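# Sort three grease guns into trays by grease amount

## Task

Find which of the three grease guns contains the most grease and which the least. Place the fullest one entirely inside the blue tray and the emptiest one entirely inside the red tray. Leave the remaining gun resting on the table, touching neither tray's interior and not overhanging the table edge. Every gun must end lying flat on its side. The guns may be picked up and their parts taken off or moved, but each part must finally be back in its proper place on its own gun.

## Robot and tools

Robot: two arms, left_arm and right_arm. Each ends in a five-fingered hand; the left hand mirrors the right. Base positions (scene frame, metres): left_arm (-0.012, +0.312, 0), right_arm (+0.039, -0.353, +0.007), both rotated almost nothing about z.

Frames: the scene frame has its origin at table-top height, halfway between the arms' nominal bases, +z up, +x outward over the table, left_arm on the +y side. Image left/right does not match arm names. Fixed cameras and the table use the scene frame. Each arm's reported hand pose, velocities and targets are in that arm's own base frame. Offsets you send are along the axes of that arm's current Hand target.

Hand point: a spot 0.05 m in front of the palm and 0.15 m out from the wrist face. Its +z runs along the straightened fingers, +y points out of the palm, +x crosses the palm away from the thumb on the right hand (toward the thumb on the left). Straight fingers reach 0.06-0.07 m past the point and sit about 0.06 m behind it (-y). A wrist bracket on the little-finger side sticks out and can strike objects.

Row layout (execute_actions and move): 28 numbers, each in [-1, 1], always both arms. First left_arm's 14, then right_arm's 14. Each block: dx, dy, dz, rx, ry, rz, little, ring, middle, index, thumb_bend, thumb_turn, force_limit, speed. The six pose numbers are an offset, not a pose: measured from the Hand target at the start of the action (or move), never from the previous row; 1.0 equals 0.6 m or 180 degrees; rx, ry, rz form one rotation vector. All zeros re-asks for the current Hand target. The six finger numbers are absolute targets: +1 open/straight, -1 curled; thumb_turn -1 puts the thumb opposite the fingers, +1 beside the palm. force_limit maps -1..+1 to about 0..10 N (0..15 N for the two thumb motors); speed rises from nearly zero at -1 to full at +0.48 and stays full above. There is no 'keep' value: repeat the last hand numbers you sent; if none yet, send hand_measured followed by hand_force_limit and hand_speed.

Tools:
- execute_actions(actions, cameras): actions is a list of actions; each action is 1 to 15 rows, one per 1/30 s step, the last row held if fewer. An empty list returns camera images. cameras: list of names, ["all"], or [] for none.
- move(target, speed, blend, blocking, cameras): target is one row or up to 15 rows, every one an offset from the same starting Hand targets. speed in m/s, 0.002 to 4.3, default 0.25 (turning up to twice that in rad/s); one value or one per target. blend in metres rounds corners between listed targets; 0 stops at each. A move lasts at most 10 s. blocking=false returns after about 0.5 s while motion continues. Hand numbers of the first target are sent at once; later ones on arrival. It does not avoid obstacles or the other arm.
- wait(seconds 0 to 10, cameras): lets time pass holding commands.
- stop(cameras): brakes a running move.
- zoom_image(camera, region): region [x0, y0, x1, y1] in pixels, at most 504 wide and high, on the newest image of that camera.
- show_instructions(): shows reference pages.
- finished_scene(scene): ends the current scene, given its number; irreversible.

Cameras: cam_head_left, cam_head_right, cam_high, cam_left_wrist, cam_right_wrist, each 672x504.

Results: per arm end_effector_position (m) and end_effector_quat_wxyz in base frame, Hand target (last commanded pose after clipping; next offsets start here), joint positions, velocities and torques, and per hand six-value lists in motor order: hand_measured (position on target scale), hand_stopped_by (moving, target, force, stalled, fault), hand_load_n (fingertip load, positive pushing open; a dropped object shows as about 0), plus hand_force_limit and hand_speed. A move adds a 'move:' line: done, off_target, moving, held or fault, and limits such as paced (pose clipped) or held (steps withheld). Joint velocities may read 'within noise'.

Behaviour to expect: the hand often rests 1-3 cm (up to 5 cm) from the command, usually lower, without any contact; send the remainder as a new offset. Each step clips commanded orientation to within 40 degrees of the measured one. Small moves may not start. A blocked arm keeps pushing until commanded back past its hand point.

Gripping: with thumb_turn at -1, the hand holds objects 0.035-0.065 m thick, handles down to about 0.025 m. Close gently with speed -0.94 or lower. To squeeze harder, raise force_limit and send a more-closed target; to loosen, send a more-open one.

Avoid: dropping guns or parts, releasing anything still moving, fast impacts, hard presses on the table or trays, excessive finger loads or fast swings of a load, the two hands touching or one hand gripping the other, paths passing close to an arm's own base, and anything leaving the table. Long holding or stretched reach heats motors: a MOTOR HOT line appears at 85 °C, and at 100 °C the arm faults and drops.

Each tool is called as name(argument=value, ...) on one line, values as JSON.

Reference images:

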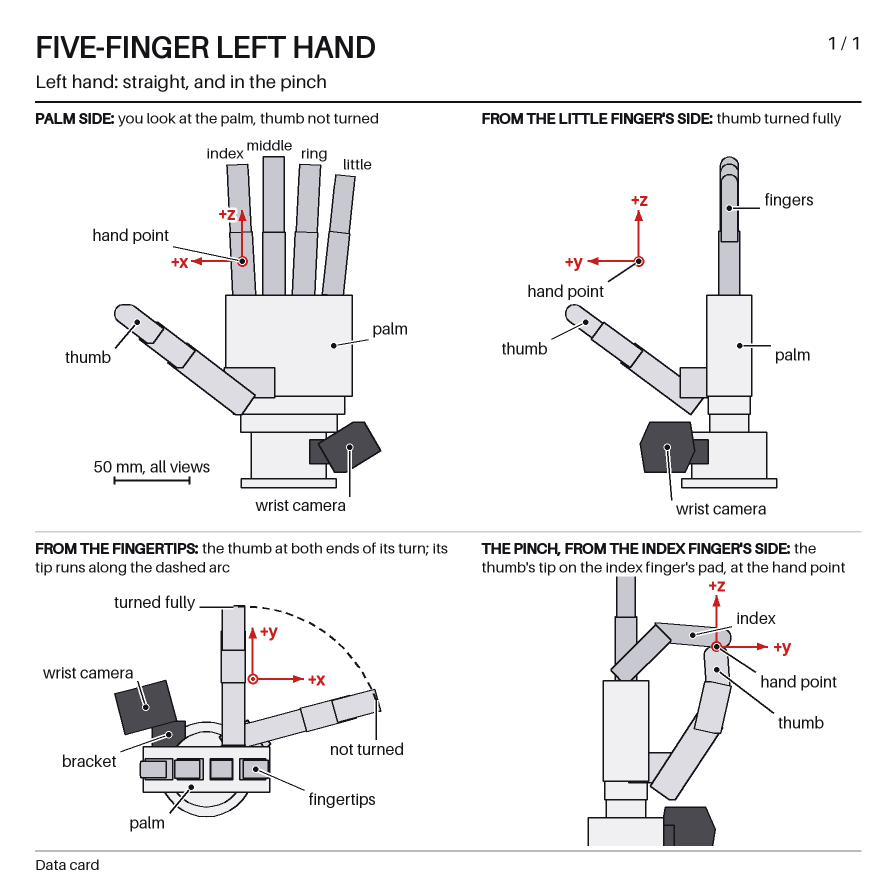

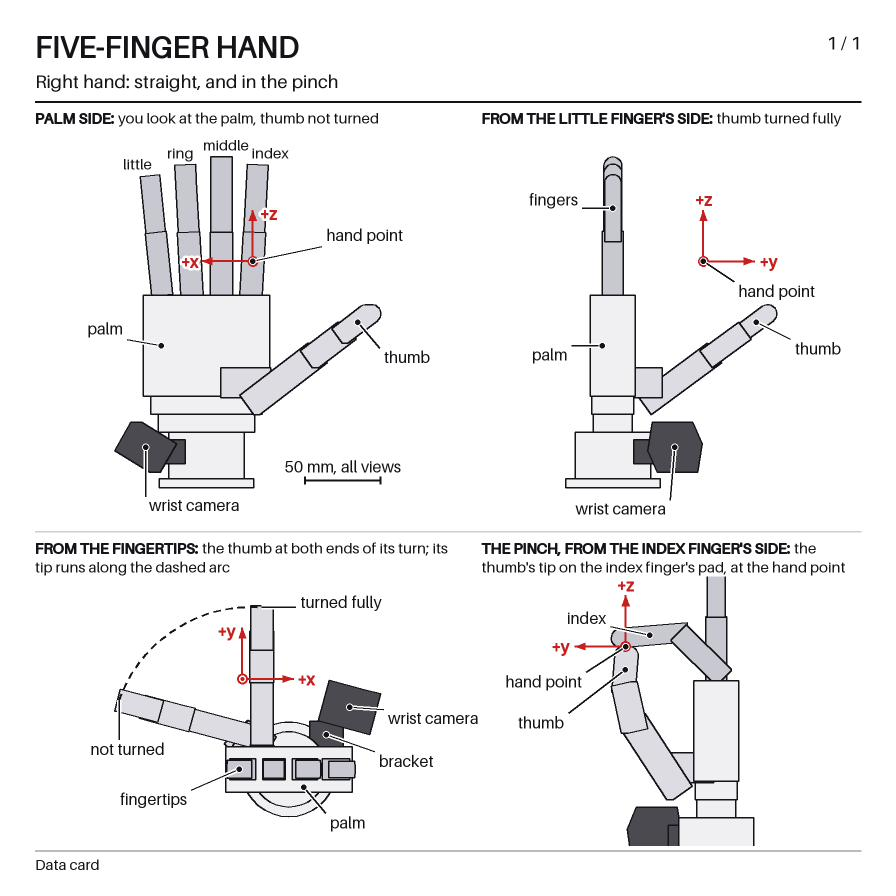

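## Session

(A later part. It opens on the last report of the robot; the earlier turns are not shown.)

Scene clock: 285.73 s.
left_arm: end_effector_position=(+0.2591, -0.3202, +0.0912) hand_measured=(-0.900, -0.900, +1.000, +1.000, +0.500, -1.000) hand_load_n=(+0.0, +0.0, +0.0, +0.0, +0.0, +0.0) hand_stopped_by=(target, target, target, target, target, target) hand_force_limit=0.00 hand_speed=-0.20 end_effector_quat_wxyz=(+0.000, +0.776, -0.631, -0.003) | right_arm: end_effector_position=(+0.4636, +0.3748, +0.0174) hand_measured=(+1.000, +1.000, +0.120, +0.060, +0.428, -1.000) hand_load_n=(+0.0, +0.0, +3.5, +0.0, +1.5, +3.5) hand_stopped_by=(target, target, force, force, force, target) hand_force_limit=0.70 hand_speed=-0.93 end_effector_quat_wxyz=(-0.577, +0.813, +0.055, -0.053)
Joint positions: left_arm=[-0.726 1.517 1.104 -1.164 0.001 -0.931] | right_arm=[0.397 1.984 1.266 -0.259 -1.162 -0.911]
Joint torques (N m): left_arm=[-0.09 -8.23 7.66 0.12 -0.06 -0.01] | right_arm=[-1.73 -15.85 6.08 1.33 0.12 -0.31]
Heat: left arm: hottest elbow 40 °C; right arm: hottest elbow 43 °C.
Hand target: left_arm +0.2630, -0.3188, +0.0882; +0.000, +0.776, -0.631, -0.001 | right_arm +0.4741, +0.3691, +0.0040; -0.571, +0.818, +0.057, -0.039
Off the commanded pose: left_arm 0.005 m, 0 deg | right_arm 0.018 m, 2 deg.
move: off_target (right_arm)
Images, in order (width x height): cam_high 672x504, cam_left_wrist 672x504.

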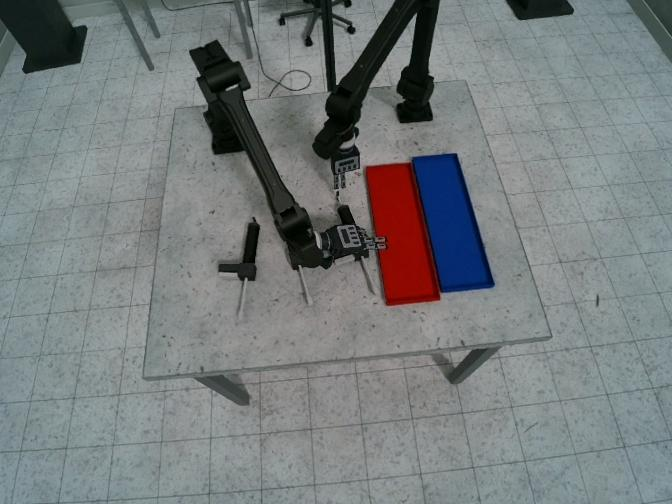

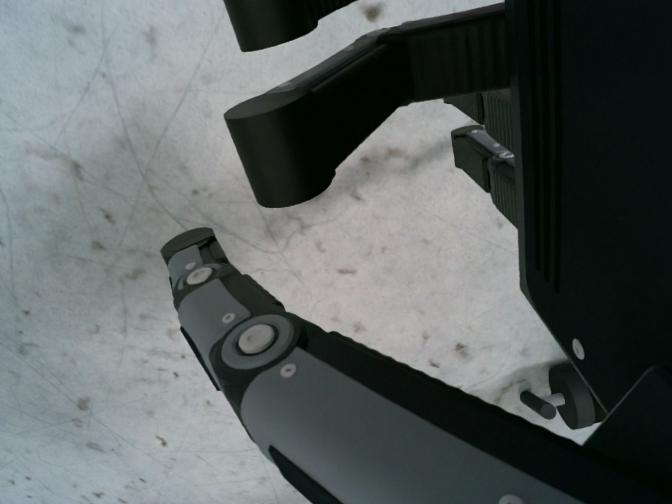

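move(target=[0,-0.03,0,0,0,0,-0.9,-0.9,1,1,0.5,-1,0,-0.2,0.0,0,0,0,0,0,1,1,-0.48,-0.48,-0.38,-1,0.7,-0.93], speed=0.08)

move(target=[0,-0.045,0,0,0,0,-0.9,-0.9,1,1,0.5,-1,0,-0.2,0.0,0,0,0,0,0,1,1,-0.48,-0.48,-0.38,-1,0.7,-0.93], speed=0.05, cameras=["cam_left_wrist","cam_high"])

zoom_image(camera="cam_high", region=[320, 160, 400, 240])

Scene clock: 286.93 s.
left_arm: end_effector_position=(+0.2682, -0.3088, +0.0818) hand_measured=(-0.900, -0.900, +1.000, +1.000, +0.500, -1.000) hand_load_n=(+0.0, +0.0, +0.0, +0.0, +0.0, +0.0) hand_stopped_by=(target, target, target, target, target, target) hand_force_limit=0.00 hand_speed=-0.20 end_effector_quat_wxyz=(+0.000, +0.778, -0.629, -0.015) | right_arm: end_effector_position=(+0.4635, +0.3750, +0.0174) hand_measured=(+1.000, +1.000, +0.110, +0.036, +0.406, -1.000) hand_load_n=(+0.0, +0.0, +8.0, +9.5, +12.5, +3.5) hand_stopped_by=(target, target, force, force, force, target) hand_force_limit=0.70 hand_speed=-0.93 end_effector_quat_wxyz=(-0.577, +0.813, +0.055, -0.053)
Joint positions: left_arm=[-0.691 1.541 1.104 -1.163 0.001 -0.902] | right_arm=[0.397 1.984 1.266 -0.259 -1.162 -0.911]
Joint torques (N m): left_arm=[-0.15 -8.41 10.39 -0.06 -0.03 -0.01] | right_arm=[-1.79 -15.85 6.06 1.33 0.11 -0.31]
Heat: left arm: hottest elbow 40 °C; right arm: hottest elbow 43 °C.
Hand target: left_arm +0.2807, -0.3152, +0.0882; +0.000, +0.776, -0.631, -0.001 | right_arm +0.4740, +0.3692, +0.0040; -0.571, +0.818, +0.057, -0.039
Off the commanded pose: left_arm 0.015 m, 2 deg | right_arm 0.018 m, 2 deg.
move: off_target (left_arm, right_arm)

Scene clock: 288.07 s.
left_arm: end_effector_position=(+0.2906, -0.3010, +0.0774) hand_measured=(-0.900, -0.900, +1.000, +1.000, +0.500, -1.000) hand_load_n=(+0.0, +0.0, +0.0, +0.0, -0.5, +0.0) hand_stopped_by=(target, target, target, target, target, target) hand_force_limit=0.00 hand_speed=-0.20 end_effector_quat_wxyz=(+0.001, +0.778, -0.629, -0.018) | right_arm: end_effector_position=(+0.4635, +0.3750, +0.0174) hand_measured=(+1.000, +1.000, +0.110, +0.036, +0.406, -1.000) hand_load_n=(+0.0, +0.0, +8.0, +9.0, +12.5, +3.5) hand_stopped_by=(target, target, force, force, force, target) hand_force_limit=0.70 hand_speed=-0.93 end_effector_quat_wxyz=(-0.577, +0.813, +0.055, -0.053)
Joint positions: left_arm=[-0.644 1.581 1.138 -1.163 0 -0.855] | right_arm=[0.397 1.984 1.266 -0.259 -1.162 -0.911]
Joint torques (N m): left_arm=[-0.21 -8.64 11.86 -0.43 -0.04 0.03] | right_arm=[-1.73 -15.85 6.08 1.33 0.11 -0.31]
Heat: left arm: hottest elbow 39 °C; right arm: hottest elbow 43 °C.
Hand target: left_arm +0.3071, -0.3099, +0.0882; +0.000, +0.776, -0.631, -0.001 | right_arm +0.4740, +0.3692, +0.0040; -0.571, +0.818, +0.057, -0.039
Off the commanded pose: left_arm 0.021 m, 2 deg | right_arm 0.018 m, 2 deg.
move: off_target (left_arm, right_arm)
Images, in order (width x height): cam_high 672x504, cam_left_wrist 672x504.

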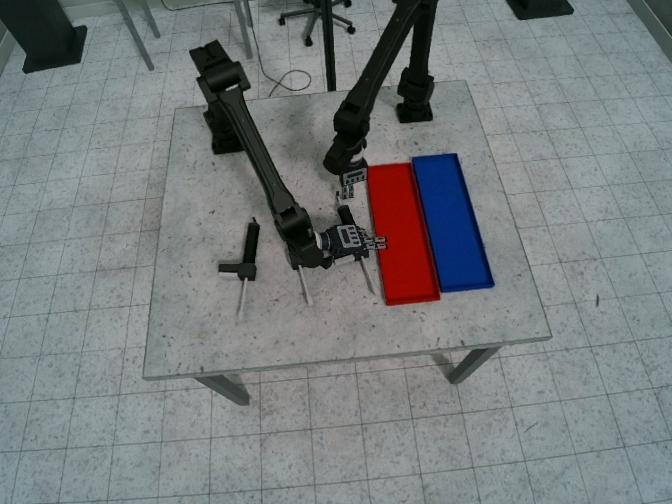

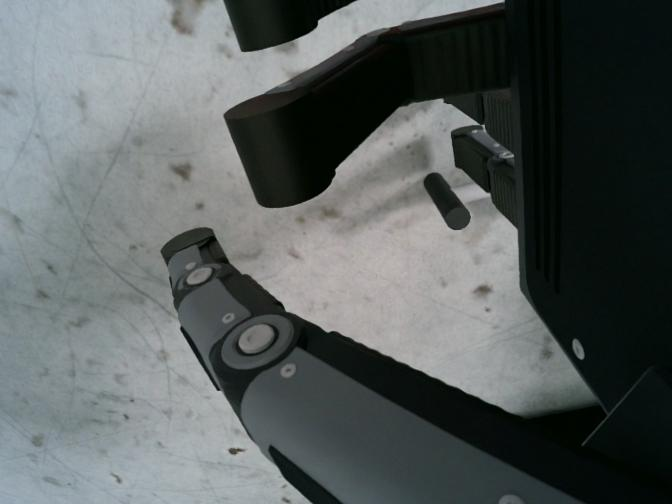

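Scaled by 6.300.

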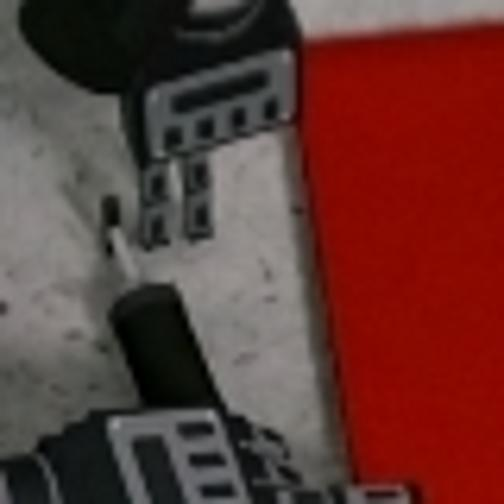

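move(target=[[0,0,-0.07,0,0,0,-0.9,-0.9,1,1,0.5,-1,0,-0.2,0.0,0,0,0,0,0,1,1,-0.48,-0.48,-0.38,-1,0.7,-0.93],[0.0442,0.0978,-0.07,0,0,0,-0.9,1,1,1,0.5,-1,0,-0.2,0.0,0,0,0,0,0,1,1,-0.48,-0.48,-0.38,-1,0.7,-0.93],[0.0442,0.0978,0,0,0,0,-0.9,1,1,1,0.5,-1,0,-0.2,0.0,0,0,0,0,0,1,1,-0.48,-0.48,-0.38,-1,0.7,-0.93]], speed=0.1, cameras=["cam_left_wrist","cam_high"])

zoom_image(camera="cam_high", region=[320, 160, 400, 240])

Scene clock: 293.47 s.
left_arm: end_effector_position=(+0.2549, -0.3447, +0.0911) hand_measured=(-0.900, +1.000, +1.000, +1.000, +0.500, -1.000) hand_load_n=(+0.0, +0.0, +0.0, +0.0, +0.0, +0.0) hand_stopped_by=(target, target, target, target, target, target) hand_force_limit=0.00 hand_speed=-0.20 end_effector_quat_wxyz=(+0.000, +0.774, -0.633, -0.003) | right_arm: end_effector_position=(+0.4635, +0.3750, +0.0174) hand_measured=(+1.000, +1.000, +0.110, +0.036, +0.406, -1.000) hand_load_n=(+0.0, +0.0, +8.0, +9.5, +12.5, +3.5) hand_stopped_by=(target, target, force, force, force, target) hand_force_limit=0.70 hand_speed=-0.93 end_effector_quat_wxyz=(-0.577, +0.813, +0.055, -0.053)
Joint positions: left_arm=[-0.776 1.551 1.144 -1.169 0 -0.977] | right_arm=[0.397 1.984 1.266 -0.259 -1.162 -0.911]
Joint torques (N m): left_arm=[-1.26 -8.88 7.73 -0.17 0.01 -0.17] | right_arm=[-1.73 -15.79 6.06 1.33 0.11 -0.31]
Heat: left arm: hottest elbow 39 °C; right arm: hottest elbow 42 °C.
Hand target: left_arm +0.2551, -0.3477, +0.0882; +0.000, +0.776, -0.631, -0.001 | right_arm +0.4740, +0.3692, +0.0040; -0.571, +0.818, +0.057, -0.039
Off the commanded pose: left_arm 0.004 m, 0 deg | right_arm 0.018 m, 2 deg.
move: off_target (right_arm)
Images, in order (width x height): cam_high 672x504, cam_left_wrist 672x504.

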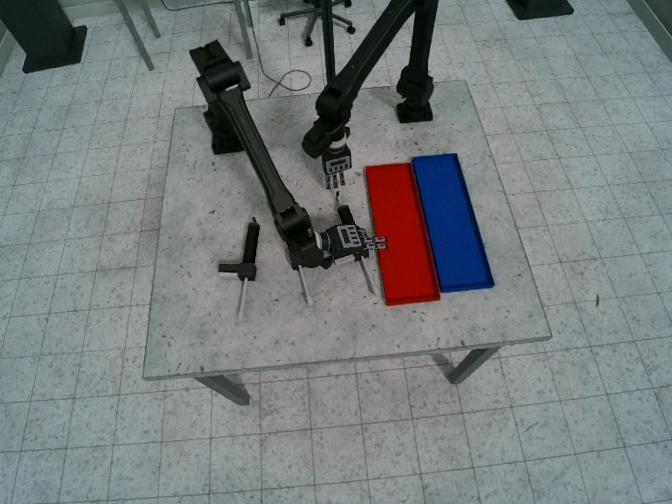

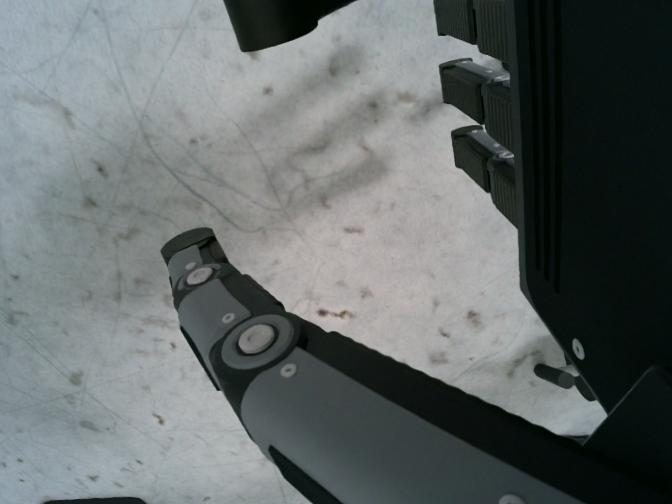

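Scaled by 6.300.

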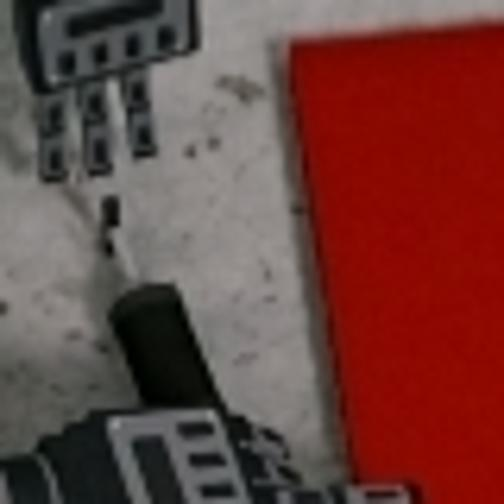

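move(target=[0,-0.092,0,0,0,0,-0.9,1,1,1,0.5,-1,0,-0.2,0.0,0,0,0,0,0,1,1,-0.48,-0.48,-0.38,-1,0.7,-0.93], speed=0.05, cameras=["cam_left_wrist","cam_high"])

zoom_image(camera="cam_high", region=[320, 160, 400, 240])

Scene clock: 295.27 s.
left_arm: end_effector_position=(+0.2840, -0.3277, +0.0770) hand_measured=(-0.900, +1.000, +1.000, +1.000, +0.500, -1.000) hand_load_n=(+0.0, +0.0, +0.0, -2.0, +0.0, +0.0) hand_stopped_by=(target, target, target, target, target, target) hand_force_limit=0.00 hand_speed=-0.20 end_effector_quat_wxyz=(+0.003, +0.772, -0.635, -0.023) | right_arm: end_effector_position=(+0.4638, +0.3749, +0.0171) hand_measured=(+1.000, +1.000, +0.110, +0.036, +0.406, -1.000) hand_load_n=(+0.0, +0.0, +9.5, +7.0, +12.5, +1.5) hand_stopped_by=(target, target, force, force, force, target) hand_force_limit=0.70 hand_speed=-0.93 end_effector_quat_wxyz=(-0.576, +0.814, +0.055, -0.053)
Joint positions: left_arm=[-0.699 1.62 1.183 -1.18 0.007 -0.893] | right_arm=[0.397 1.984 1.266 -0.259 -1.16 -0.911]
Joint torques (N m): left_arm=[0.73 -8.7 12.56 -0.13 -0.31 -0.03] | right_arm=[-1.73 -15.79 6.09 1.35 0.03 -0.31]
Heat: left arm: hottest elbow 39 °C; right arm: hottest elbow 42 °C.
Hand target: left_arm +0.3089, -0.3364, +0.0880; +0.000, +0.776, -0.631, -0.001 | right_arm +0.4740, +0.3692, +0.0040; -0.571, +0.818, +0.057, -0.039
Off the commanded pose: left_arm 0.029 m, 3 deg | right_arm 0.018 m, 2 deg.
move: off_target (left_arm, right_arm)
Images, in order (width x height): cam_high 672x504, cam_left_wrist 672x504.

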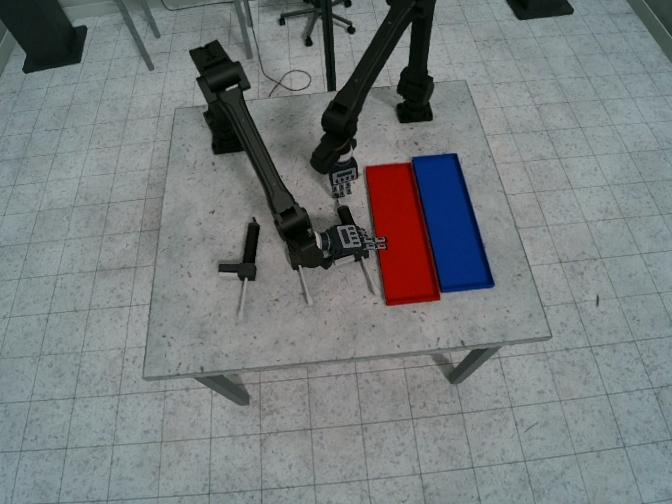

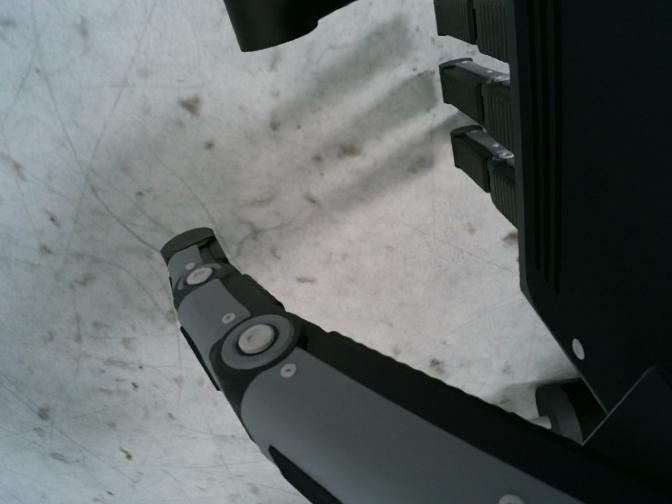

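Scaled by 6.300.

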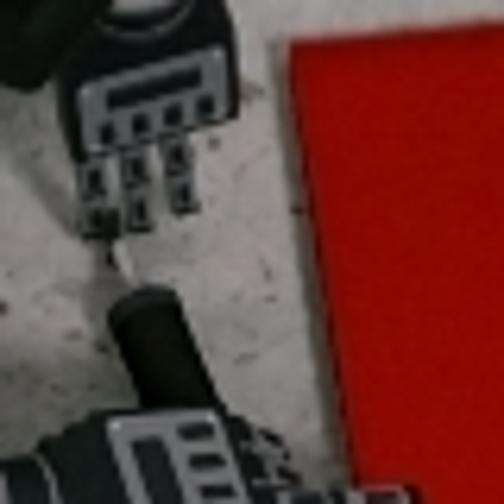

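move(target=[0.01,-0.04,0,0,0,0,-0.9,1,1,1,0.5,-1,0,-0.2,0.0,0,0,0,0,0,1,1,-0.48,-0.48,-0.38,-1,0.7,-0.93], speed=0.05, cameras=["cam_left_wrist","cam_high"])

zoom_image(camera="cam_high", region=[320, 160, 400, 240])

Scene clock: 298.17 s.
left_arm: end_effector_position=(+0.3085, -0.3301, +0.0751) hand_measured=(-0.900, +1.000, +1.000, +1.000, +0.500, -1.000) hand_load_n=(+0.0, +0.0, +0.0, -1.5, +0.0, +0.0) hand_stopped_by=(target, target, target, target, target, target) hand_force_limit=0.00 hand_speed=-0.20 end_effector_quat_wxyz=(+0.004, +0.772, -0.635, -0.024) | right_arm: end_effector_position=(+0.4640, +0.3748, +0.0169) hand_measured=(+1.000, +1.000, +0.110, +0.036, +0.406, -1.000) hand_load_n=(+0.0, +0.0, +9.5, +6.5, +12.5, +1.5) hand_stopped_by=(target, target, force, force, force, target) hand_force_limit=0.70 hand_speed=-0.93 end_effector_quat_wxyz=(-0.576, +0.814, +0.055, -0.052)
Joint positions: left_arm=[-0.669 1.672 1.243 -1.19 0.008 -0.863] | right_arm=[0.397 1.984 1.266 -0.259 -1.159 -0.914]
Joint torques (N m): left_arm=[0.67 -9.23 12.75 -0.34 -0.34 0.02] | right_arm=[-1.79 -15.79 6.09 1.33 -0.01 -0.28]
Heat: left arm: hottest elbow 39 °C; right arm: hottest elbow 42 °C.
Hand target: left_arm +0.3337, -0.3374, +0.0881; +0.000, +0.776, -0.631, -0.001 | right_arm +0.4740, +0.3692, +0.0040; -0.571, +0.818, +0.057, -0.039
Off the commanded pose: left_arm 0.029 m, 3 deg | right_arm 0.017 m, 2 deg.
move: off_target (left_arm, right_arm)
Images, in order (width x height): cam_high 672x504, cam_left_wrist 672x504.

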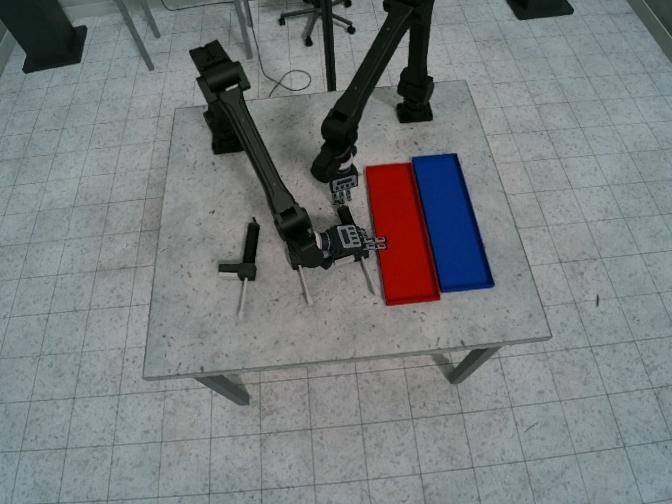

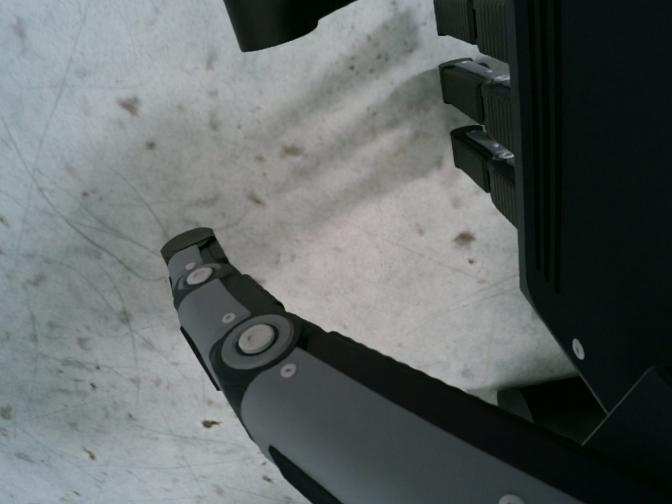

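Scaled by 6.300.

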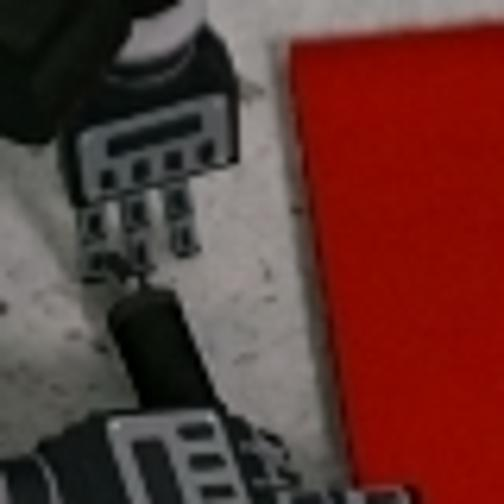

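move(target=[0.01,-0.015,0,0,0,0,-0.9,1,1,1,0.5,-1,0,-0.2,0.0,0,0,0,0,0,1,1,-0.48,-0.48,-0.38,-1,0.7,-0.93], speed=0.05)

move(target=[0.0,0.05,-0.07,0,0,0,-0.9,1,1,1,0.5,-1,0,-0.2,0.0,0,0,0,0,0,1,1,-0.48,-0.48,-0.38,-1,0.7,-0.93], speed=0.1, cameras=["cam_left_wrist","cam_high"])

zoom_image(camera="cam_high", region=[320, 160, 400, 240])

Scene clock: 302.07 s.
left_arm: end_effector_position=(+0.3152, -0.3314, +0.0740) hand_measured=(-0.900, +1.000, +1.000, +1.000, +0.500, -1.000) hand_load_n=(+0.0, +0.0, -1.0, -1.5, +0.0, +0.0) hand_stopped_by=(target, target, target, target, target, target) hand_force_limit=0.00 hand_speed=-0.20 end_effector_quat_wxyz=(+0.005, +0.772, -0.635, -0.030) | right_arm: end_effector_position=(+0.4641, +0.3748, +0.0169) hand_measured=(+1.000, +1.000, +0.110, +0.036, +0.406, -1.000) hand_load_n=(+0.0, +0.0, +9.0, +6.0, +12.0, +1.5) hand_stopped_by=(target, target, force, force, force, target) hand_force_limit=0.70 hand_speed=-0.93 end_effector_quat_wxyz=(-0.576, +0.814, +0.056, -0.051)
Joint positions: left_arm=[-0.662 1.696 1.271 -1.206 0.008 -0.856] | right_arm=[0.397 1.984 1.266 -0.259 -1.159 -0.914]
Joint torques (N m): left_arm=[0.5 -9.7 13.07 0.01 -0.35 -0.02] | right_arm=[-1.73 -15.79 6.08 1.33 -0.01 -0.27]
Heat: left arm: hottest elbow 40 °C; right arm: hottest elbow 42 °C.
Hand target: left_arm +0.3438, -0.3413, +0.0880; +0.000, +0.776, -0.631, -0.001 | right_arm +0.4740, +0.3692, +0.0040; -0.571, +0.818, +0.057, -0.039
Off the commanded pose: left_arm 0.033 m, 3 deg | right_arm 0.017 m, 2 deg.
move: off_target (left_arm, right_arm)

Scene clock: 303.20 s.
left_arm: end_effector_position=(+0.3039, -0.3364, +0.1135) hand_measured=(-0.900, +1.000, +1.000, +1.000, +0.500, -1.000) hand_load_n=(+0.0, +0.0, -0.5, +0.0, +0.0, +0.0) hand_stopped_by=(target, target, target, target, target, target) hand_force_limit=0.00 hand_speed=-0.20 end_effector_quat_wxyz=(+0.001, +0.774, -0.633, -0.020) | right_arm: end_effector_position=(+0.4641, +0.3748, +0.0168) hand_measured=(+1.000, +1.000, +0.110, +0.036, +0.406, -1.000) hand_load_n=(+0.0, +0.0, +8.5, +8.0, +11.5, +2.5) hand_stopped_by=(target, target, force, force, force, target) hand_force_limit=0.70 hand_speed=-0.93 end_effector_quat_wxyz=(-0.576, +0.814, +0.056, -0.051)
Joint positions: left_arm=[-0.688 1.629 1.299 -1.28 0.002 -0.888] | right_arm=[0.397 1.984 1.266 -0.259 -1.159 -0.914]
Joint torques (N m): left_arm=[-1.26 -10.4 12 -0.55 -0.09 -0.25] | right_arm=[-1.73 -15.85 6.09 1.35 -0.02 -0.27]
Heat: left arm: hottest elbow 40 °C; right arm: hottest elbow 42 °C.
Hand target: left_arm +0.3144, -0.3477, +0.1302; +0.000, +0.776, -0.631, -0.001 | right_arm +0.4740, +0.3692, +0.0040; -0.571, +0.818, +0.057, -0.039
Off the commanded pose: left_arm 0.023 m, 2 deg | right_arm 0.017 m, 2 deg.
move: off_target (left_arm, right_arm)
Images, in order (width x height): cam_high 672x504, cam_left_wrist 672x504.

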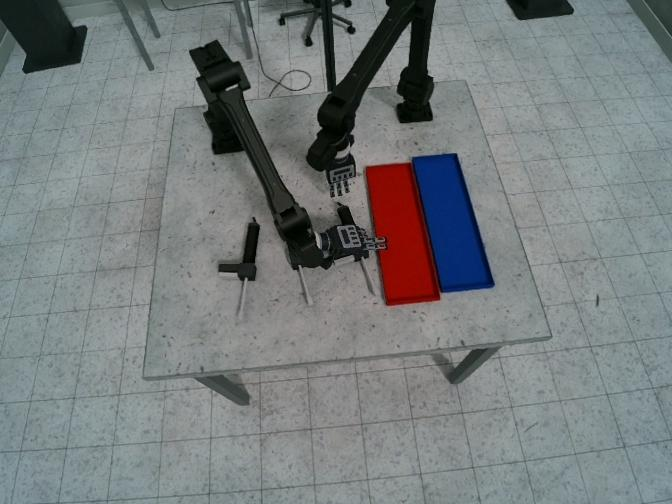

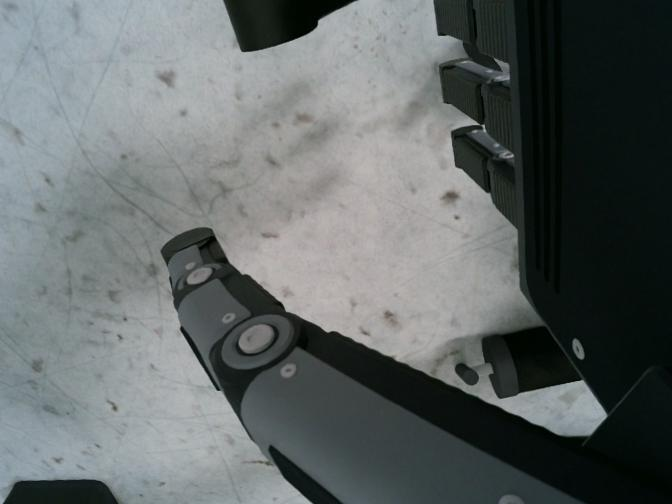

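Scaled by 6.300.

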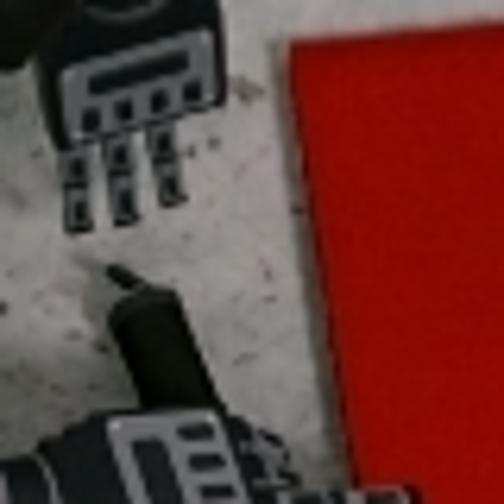

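move(target=[0,0,0,0,0,0,-0.9,-0.9,1,1,0.5,-1,0,-0.2,0.0,0,0,0,0,0,1,1,0.3,0.3,0.5,-1,0,-0.5], speed=0.1)

move(target=[0,0.1,-0.05,0,0,0,-0.9,-0.9,1,1,0.5,-1,0,-0.2,0.0,-0.19,-0.07,0,0,0,1,1,0.3,0.3,0.5,-1,0,-0.5], speed=0.15, cameras=["cam_high"])

zoom_image(camera="cam_high", region=[250, 190, 350, 310])

Scene clock: 304.70 s.
left_arm: end_effector_position=(+0.3039, -0.3364, +0.1135) hand_measured=(-0.900, -0.900, +1.000, +1.000, +0.500, -1.000) hand_load_n=(+0.0, +0.0, +0.0, +0.0, +0.0, +0.0) hand_stopped_by=(target, target, target, target, target, target) hand_force_limit=0.00 hand_speed=-0.20 end_effector_quat_wxyz=(+0.001, +0.774, -0.633, -0.020) | right_arm: end_effector_position=(+0.4644, +0.3752, +0.0184) hand_measured=(+1.000, +1.000, +0.300, +0.300, +0.496, -1.000) hand_load_n=(+0.0, +0.0, -0.5, +0.0, -5.0, +0.5) hand_stopped_by=(target, target, target, target, target, target) hand_force_limit=0.00 hand_speed=-0.50 end_effector_quat_wxyz=(-0.578, +0.813, +0.058, -0.051)
Joint positions: left_arm=[-0.688 1.629 1.299 -1.28 0.002 -0.889] | right_arm=[0.397 1.982 1.266 -0.256 -1.163 -0.915]
Joint torques (N m): left_arm=[-1.14 -10.52 11.99 -0.75 -0.08 -0.17] | right_arm=[-1.67 -15.68 6.09 1.22 0.16 -0.27]
Heat: left arm: hottest elbow 40 °C; right arm: hottest elbow 42 °C.
Hand target: left_arm +0.3145, -0.3477, +0.1301; +0.000, +0.776, -0.631, -0.001 | right_arm +0.4741, +0.3691, +0.0040; -0.571, +0.818, +0.057, -0.039
Off the commanded pose: left_arm 0.023 m, 2 deg | right_arm 0.018 m, 2 deg.
move: off_target (left_arm, right_arm)

Scene clock: 306.30 s.
left_arm: end_effector_position=(+0.2590, -0.3602, +0.1563) hand_measured=(-0.900, -0.900, +1.000, +1.000, +0.500, -1.000) hand_load_n=(+0.0, +0.0, +0.0, +0.0, +0.0, +0.0) hand_stopped_by=(target, target, target, target, target, target) hand_force_limit=0.00 hand_speed=-0.20 end_effector_quat_wxyz=(+0.001, +0.774, -0.633, -0.001) | right_arm: end_effector_position=(+0.4562, +0.3668, +0.1117) hand_measured=(+1.000, +1.000, +0.300, +0.300, +0.498, -1.000) hand_load_n=(+0.0, +0.0, +0.0, +0.0, +0.0, +0.0) hand_stopped_by=(target, target, target, target, target, target) hand_force_limit=0.00 hand_speed=-0.50 end_effector_quat_wxyz=(-0.568, +0.820, +0.047, -0.056)
Joint positions: left_arm=[-0.793 1.53 1.299 -1.342 0.001 -0.994] | right_arm=[0.393 1.821 1.322 -0.509 -1.145 -0.924]
Joint torques (N m): left_arm=[-1.26 -9.82 8.31 -0.64 -0.04 -0.15] | right_arm=[-1.38 -16.15 9.74 0.32 -0.58 -0.14]
Heat: left arm: hottest elbow 40 °C; right arm: hottest elbow 42 °C.
Hand target: left_arm +0.2558, -0.3600, +0.1602; +0.000, +0.776, -0.631, -0.001 | right_arm +0.4739, +0.3690, +0.1255; -0.571, +0.818, +0.057, -0.039
Off the commanded pose: left_arm 0.005 m, 0 deg | right_arm 0.023 m, 2 deg.
move: off_target (right_arm)
Images, in order (width x height): cam_high 672x504.

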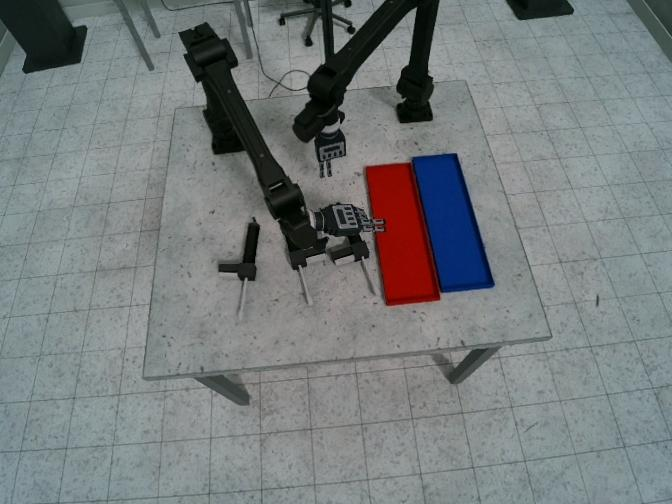

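Scaled by 4.200.

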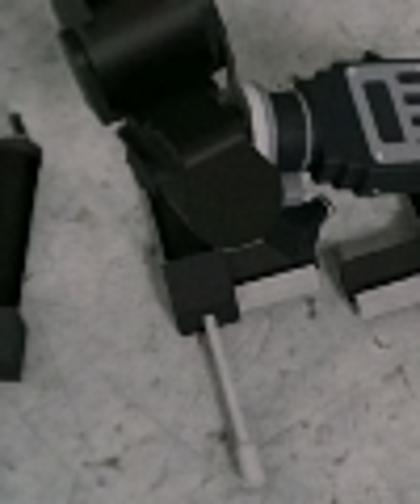

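zoom_image(camera="cam_high", region=[210, 200, 290, 330])

Scaled by 3.877.

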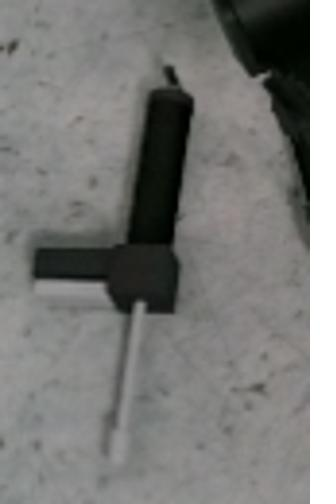

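move(target=[[0,0.1,-0.05,0,0,0,-0.9,-0.9,1,1,0.5,-1,0,-0.2,0.0,-0.2105,-0.0773,0,0,0,1,1,0.3,0.3,0.5,-1,0,-0.5],[0,0.1,-0.05,0,0,0,-0.9,-0.9,1,1,0.5,-1,0,-0.2,-0.0728,-0.0355,-0.5542,0,0.1039,0.0378,1,1,0.3,0.3,0.5,-1,0,-0.5],[0,0.1,-0.05,0,0,0,-0.9,-0.9,1,1,0.5,-1,0,-0.2,-0.0728,0.1835,-0.4738,0,0.1039,0.0378,1,1,0.3,0.3,0.5,-1,0,-0.5],[0,0.1,-0.05,0,0,0,-0.9,-0.9,1,1,0.5,-1,0,-0.2,-0.0728,0.2774,-0.4393,0,0.1039,0.0378,1,1,0.3,0.3,0.5,-1,0,-0.5]], speed=[0.25,0.25,0.2,0.1], blend=[0.03,0.03,0,0], cameras=["cam_high","cam_right_wrist"])

Scene clock: 311.77 s.
left_arm: end_effector_position=(+0.2012, -0.3737, +0.1880) hand_measured=(-0.900, -0.900, +1.000, +1.000, +0.500, -1.000) hand_load_n=(+0.0, +0.0, +0.5, +0.0, +0.0, +0.0) hand_stopped_by=(target, target, target, target, target, target) hand_force_limit=0.00 hand_speed=-0.20 end_effector_quat_wxyz=(+0.001, +0.775, -0.632, +0.001) | right_arm: end_effector_position=(+0.4750, +0.0592, +0.0702) hand_measured=(+1.000, +1.000, +0.300, +0.300, +0.498, -1.000) hand_load_n=(+0.0, +0.0, +0.0, +0.0, +0.0, +0.0) hand_stopped_by=(target, target, target, target, target, target) hand_force_limit=0.00 hand_speed=-0.50 end_effector_quat_wxyz=(-0.569, +0.816, -0.084, +0.066)
Joint positions: left_arm=[-0.916 1.44 1.286 -1.415 0.001 -1.117] | right_arm=[-0.219 1.782 1.173 -0.963 -1.219 -1.586]
Joint torques (N m): left_arm=[-1.38 -9.23 8.24 -0.64 0.01 -0.19] | right_arm=[-0.56 -12.92 4.96 0.5 -0.87 -0.07]
Heat: left arm: hottest elbow 39 °C; right arm: hottest elbow 42 °C.
Hand target: left_arm +0.1971, -0.3723, +0.1902; +0.000, +0.776, -0.631, -0.001 | right_arm +0.4724, +0.0611, +0.0600; -0.569, +0.815, -0.085, +0.061
Off the commanded pose: left_arm 0.005 m, 0 deg | right_arm 0.011 m, 1 deg.
move: off_target (right_arm)
Images, in order (width x height): cam_high 672x504, cam_right_wrist 672x504.

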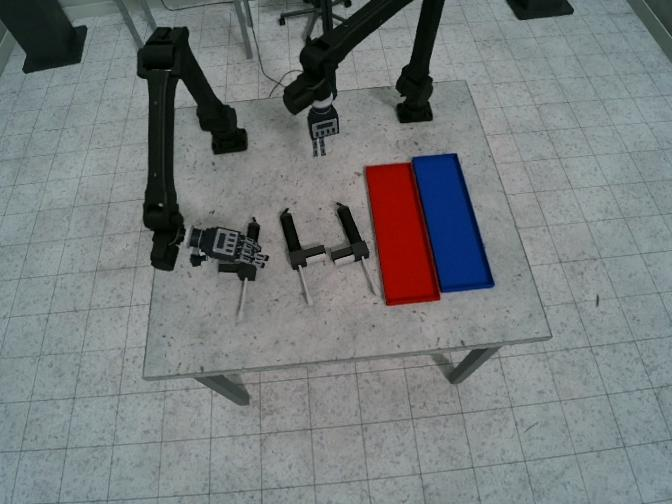

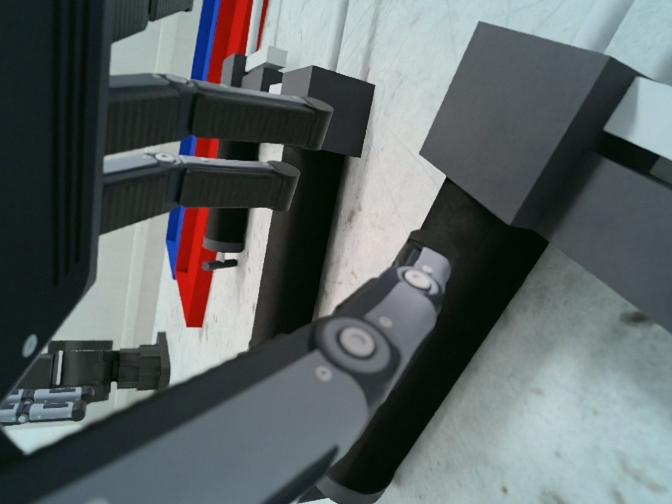

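move(target=[[0,0,0,0,0,0,-0.9,-0.9,1,1,0.5,-1,0,-0.2,0,0.045,0.0095,0,0,0,1,1,0.3,0.3,0.5,-1,0,-0.5],[0,0,0,0,0,0,-0.9,-0.9,1,1,0.5,-1,0,-0.2,0,0.083,0.0237,0,0,0,1,1,0.3,0.3,0.5,-1,0,-0.5]], speed=[0.1,0.05], cameras=["cam_right_wrist"])

Scene clock: 314.77 s.
left_arm: end_effector_position=(+0.2012, -0.3737, +0.1880) hand_measured=(-0.900, -0.900, +1.000, +1.000, +0.500, -1.000) hand_load_n=(+0.0, +0.0, +0.0, +0.0, +0.0, +0.0) hand_stopped_by=(target, target, target, target, target, target) hand_force_limit=0.00 hand_speed=-0.20 end_effector_quat_wxyz=(+0.001, +0.775, -0.632, +0.001) | right_arm: end_effector_position=(+0.4749, +0.0585, +0.0190) hand_measured=(+1.000, +1.000, +0.300, +0.300, +0.498, -1.000) hand_load_n=(+0.0, +0.0, +0.0, +0.0, +0.0, +0.5) hand_stopped_by=(target, target, target, target, target, target) hand_force_limit=0.00 hand_speed=-0.50 end_effector_quat_wxyz=(-0.569, +0.816, -0.083, +0.064)
Joint positions: left_arm=[-0.916 1.44 1.286 -1.415 0.001 -1.117] | right_arm=[-0.22 1.873 1.142 -0.86 -1.219 -1.603]
Joint velocities: left_arm=[within noise] | right_arm=[0.005 -0.044 0.002 0.027 -0.037 -0.007]
Joint torques (N m): left_arm=[-1.26 -8.7 8.2 -0.66 0 -0.18] | right_arm=[-1.03 -13.45 4.46 0.49 -0.86 -0.12]
Heat: left arm: hottest elbow 39 °C; right arm: hottest elbow 41 °C.
Hand target: left_arm +0.1971, -0.3723, +0.1902; +0.000, +0.776, -0.631, -0.001 | right_arm +0.4718, +0.0574, +0.0083; -0.569, +0.815, -0.085, +0.061
Off the commanded pose: left_arm 0.005 m, 0 deg | right_arm 0.011 m, 0 deg.
move: off_target (right_arm)
Images, in order (width x height): cam_right_wrist 672x504.

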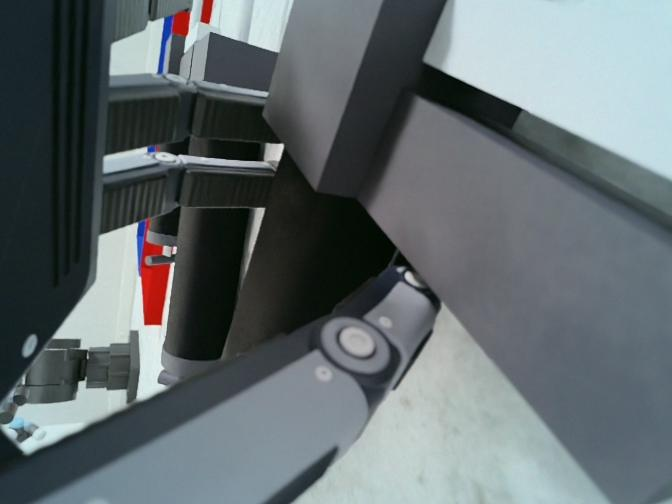

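move(target=[0,0,0,0,0,0,-0.9,-0.9,1,1,0.5,-1,0,-0.2,0,0,0,0,0,0,1,1,-0.4,-0.4,-0.3,-1,0.2,-0.9])

move(target=[0.3628,-0.2152,0.05,0,0,0.0956,-0.9,-0.9,1,1,0.5,-1,0,-0.2,0,0,0,0,0,0,1,1,-0.44,-0.44,-0.34,-1,0.7,-0.93], speed=0.2, cameras=["cam_high","cam_left_wrist","cam_right_wrist"])

zoom_image(camera="cam_high", region=[210, 170, 300, 250])

Scene clock: 316.03 s.
left_arm: end_effector_position=(+0.2012, -0.3737, +0.1880) hand_measured=(-0.900, -0.900, +1.000, +1.000, +0.500, -1.000) hand_load_n=(+0.0, +0.0, +0.0, +0.0, +0.0, +0.0) hand_stopped_by=(target, target, target, target, target, target) hand_force_limit=0.00 hand_speed=-0.20 end_effector_quat_wxyz=(+0.001, +0.775, -0.632, +0.001) | right_arm: end_effector_position=(+0.4751, +0.0584, +0.0188) hand_measured=(+1.000, +1.000, +0.144, +0.070, +0.424, -1.000) hand_load_n=(+0.0, -0.5, +2.0, +5.5, +7.0, +0.0) hand_stopped_by=(target, target, force, force, force, target) hand_force_limit=0.20 hand_speed=-0.90 end_effector_quat_wxyz=(-0.569, +0.816, -0.082, +0.064)
Joint positions: left_arm=[-0.916 1.44 1.286 -1.415 0.001 -1.117] | right_arm=[-0.22 1.873 1.142 -0.859 -1.219 -1.605]
Joint torques (N m): left_arm=[-1.49 -8.7 8.25 -0.59 -0.01 -0.16] | right_arm=[-1.08 -13.51 4.42 0.43 -0.87 -0.11]
Heat: left arm: hottest elbow 39 °C; right arm: hottest elbow 41 °C.
Hand target: left_arm +0.1971, -0.3723, +0.1902; +0.000, +0.776, -0.631, -0.001 | right_arm +0.4718, +0.0574, +0.0083; -0.569, +0.815, -0.085, +0.061
Off the commanded pose: left_arm 0.005 m, 0 deg | right_arm 0.011 m, 1 deg.
move: off_target (right_arm)

Scene clock: 318.60 s.
left_arm: end_effector_position=(+0.3583, -0.5542, +0.1493) hand_measured=(-0.900, -0.900, +1.000, +1.000, +0.500, -1.000) hand_load_n=(+0.0, +0.0, +0.0, +0.0, +0.0, +0.0) hand_stopped_by=(target, target, target, target, target, target) hand_force_limit=0.00 hand_speed=-0.20 end_effector_quat_wxyz=(+0.001, -0.674, +0.738, +0.014) | right_arm: end_effector_position=(+0.4751, +0.0586, +0.0190) hand_measured=(+1.000, +1.000, +0.120, +0.058, +0.422, -1.000) hand_load_n=(-0.5, +0.0, +8.5, +8.0, +13.5, +1.0) hand_stopped_by=(target, target, force, force, force, target) hand_force_limit=0.70 hand_speed=-0.93 end_effector_quat_wxyz=(-0.569, +0.815, -0.082, +0.064)
Joint positions: left_arm=[-0.898 2.211 2.272 -1.661 0.001 -0.807] | right_arm=[-0.22 1.873 1.142 -0.859 -1.22 -1.605]
Joint torques (N m): left_arm=[0.09 -15.74 12.97 -0.69 -0.05 0.01] | right_arm=[-1.08 -13.45 4.42 0.42 -0.8 -0.11]
Heat: left arm: hottest elbow 39 °C; right arm: hottest elbow 41 °C.
Hand target: left_arm +0.3680, -0.5588, +0.1597; +0.000, -0.673, +0.740, +0.001 | right_arm +0.4718, +0.0574, +0.0083; -0.569, +0.815, -0.085, +0.061
Off the commanded pose: left_arm 0.015 m, 2 deg | right_arm 0.011 m, 1 deg.
move: off_target (left_arm, right_arm)
Images, in order (width x height): cam_high 672x504, cam_left_wrist 672x504, cam_right_wrist 672x504.

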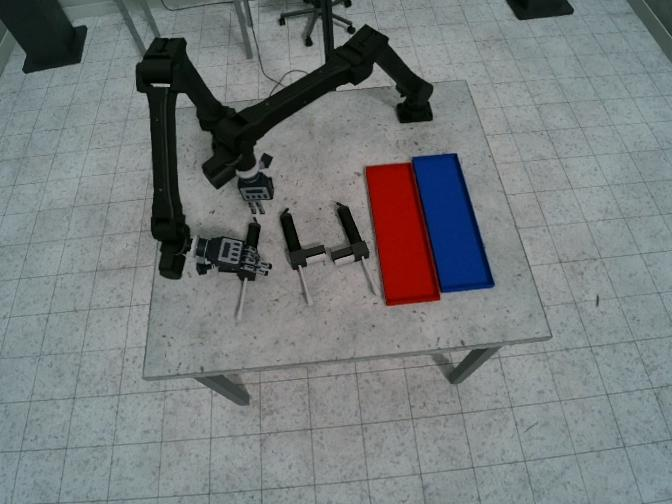

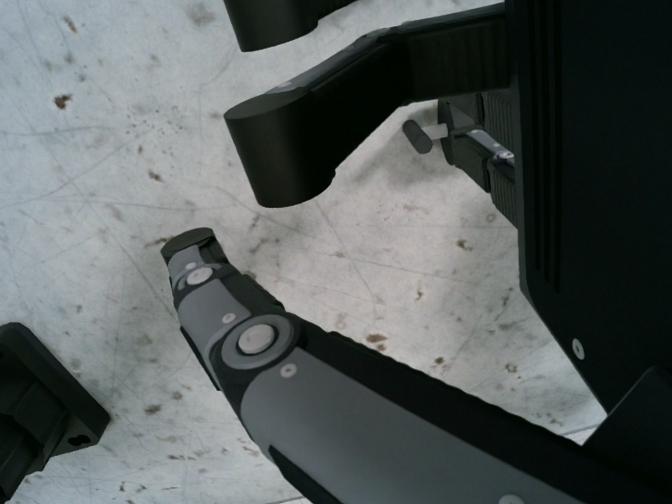

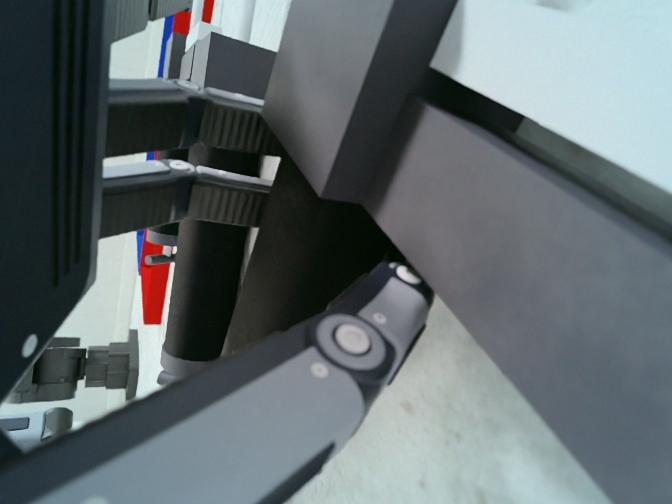

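Scaled by 5.600.

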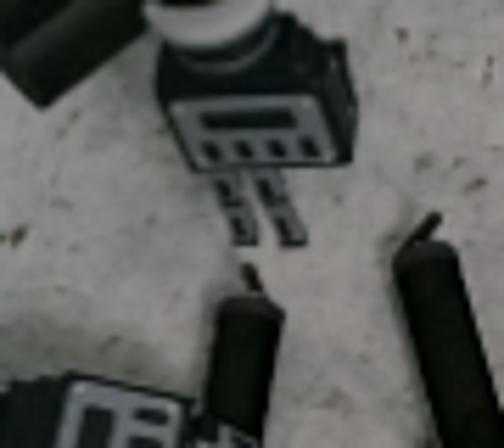

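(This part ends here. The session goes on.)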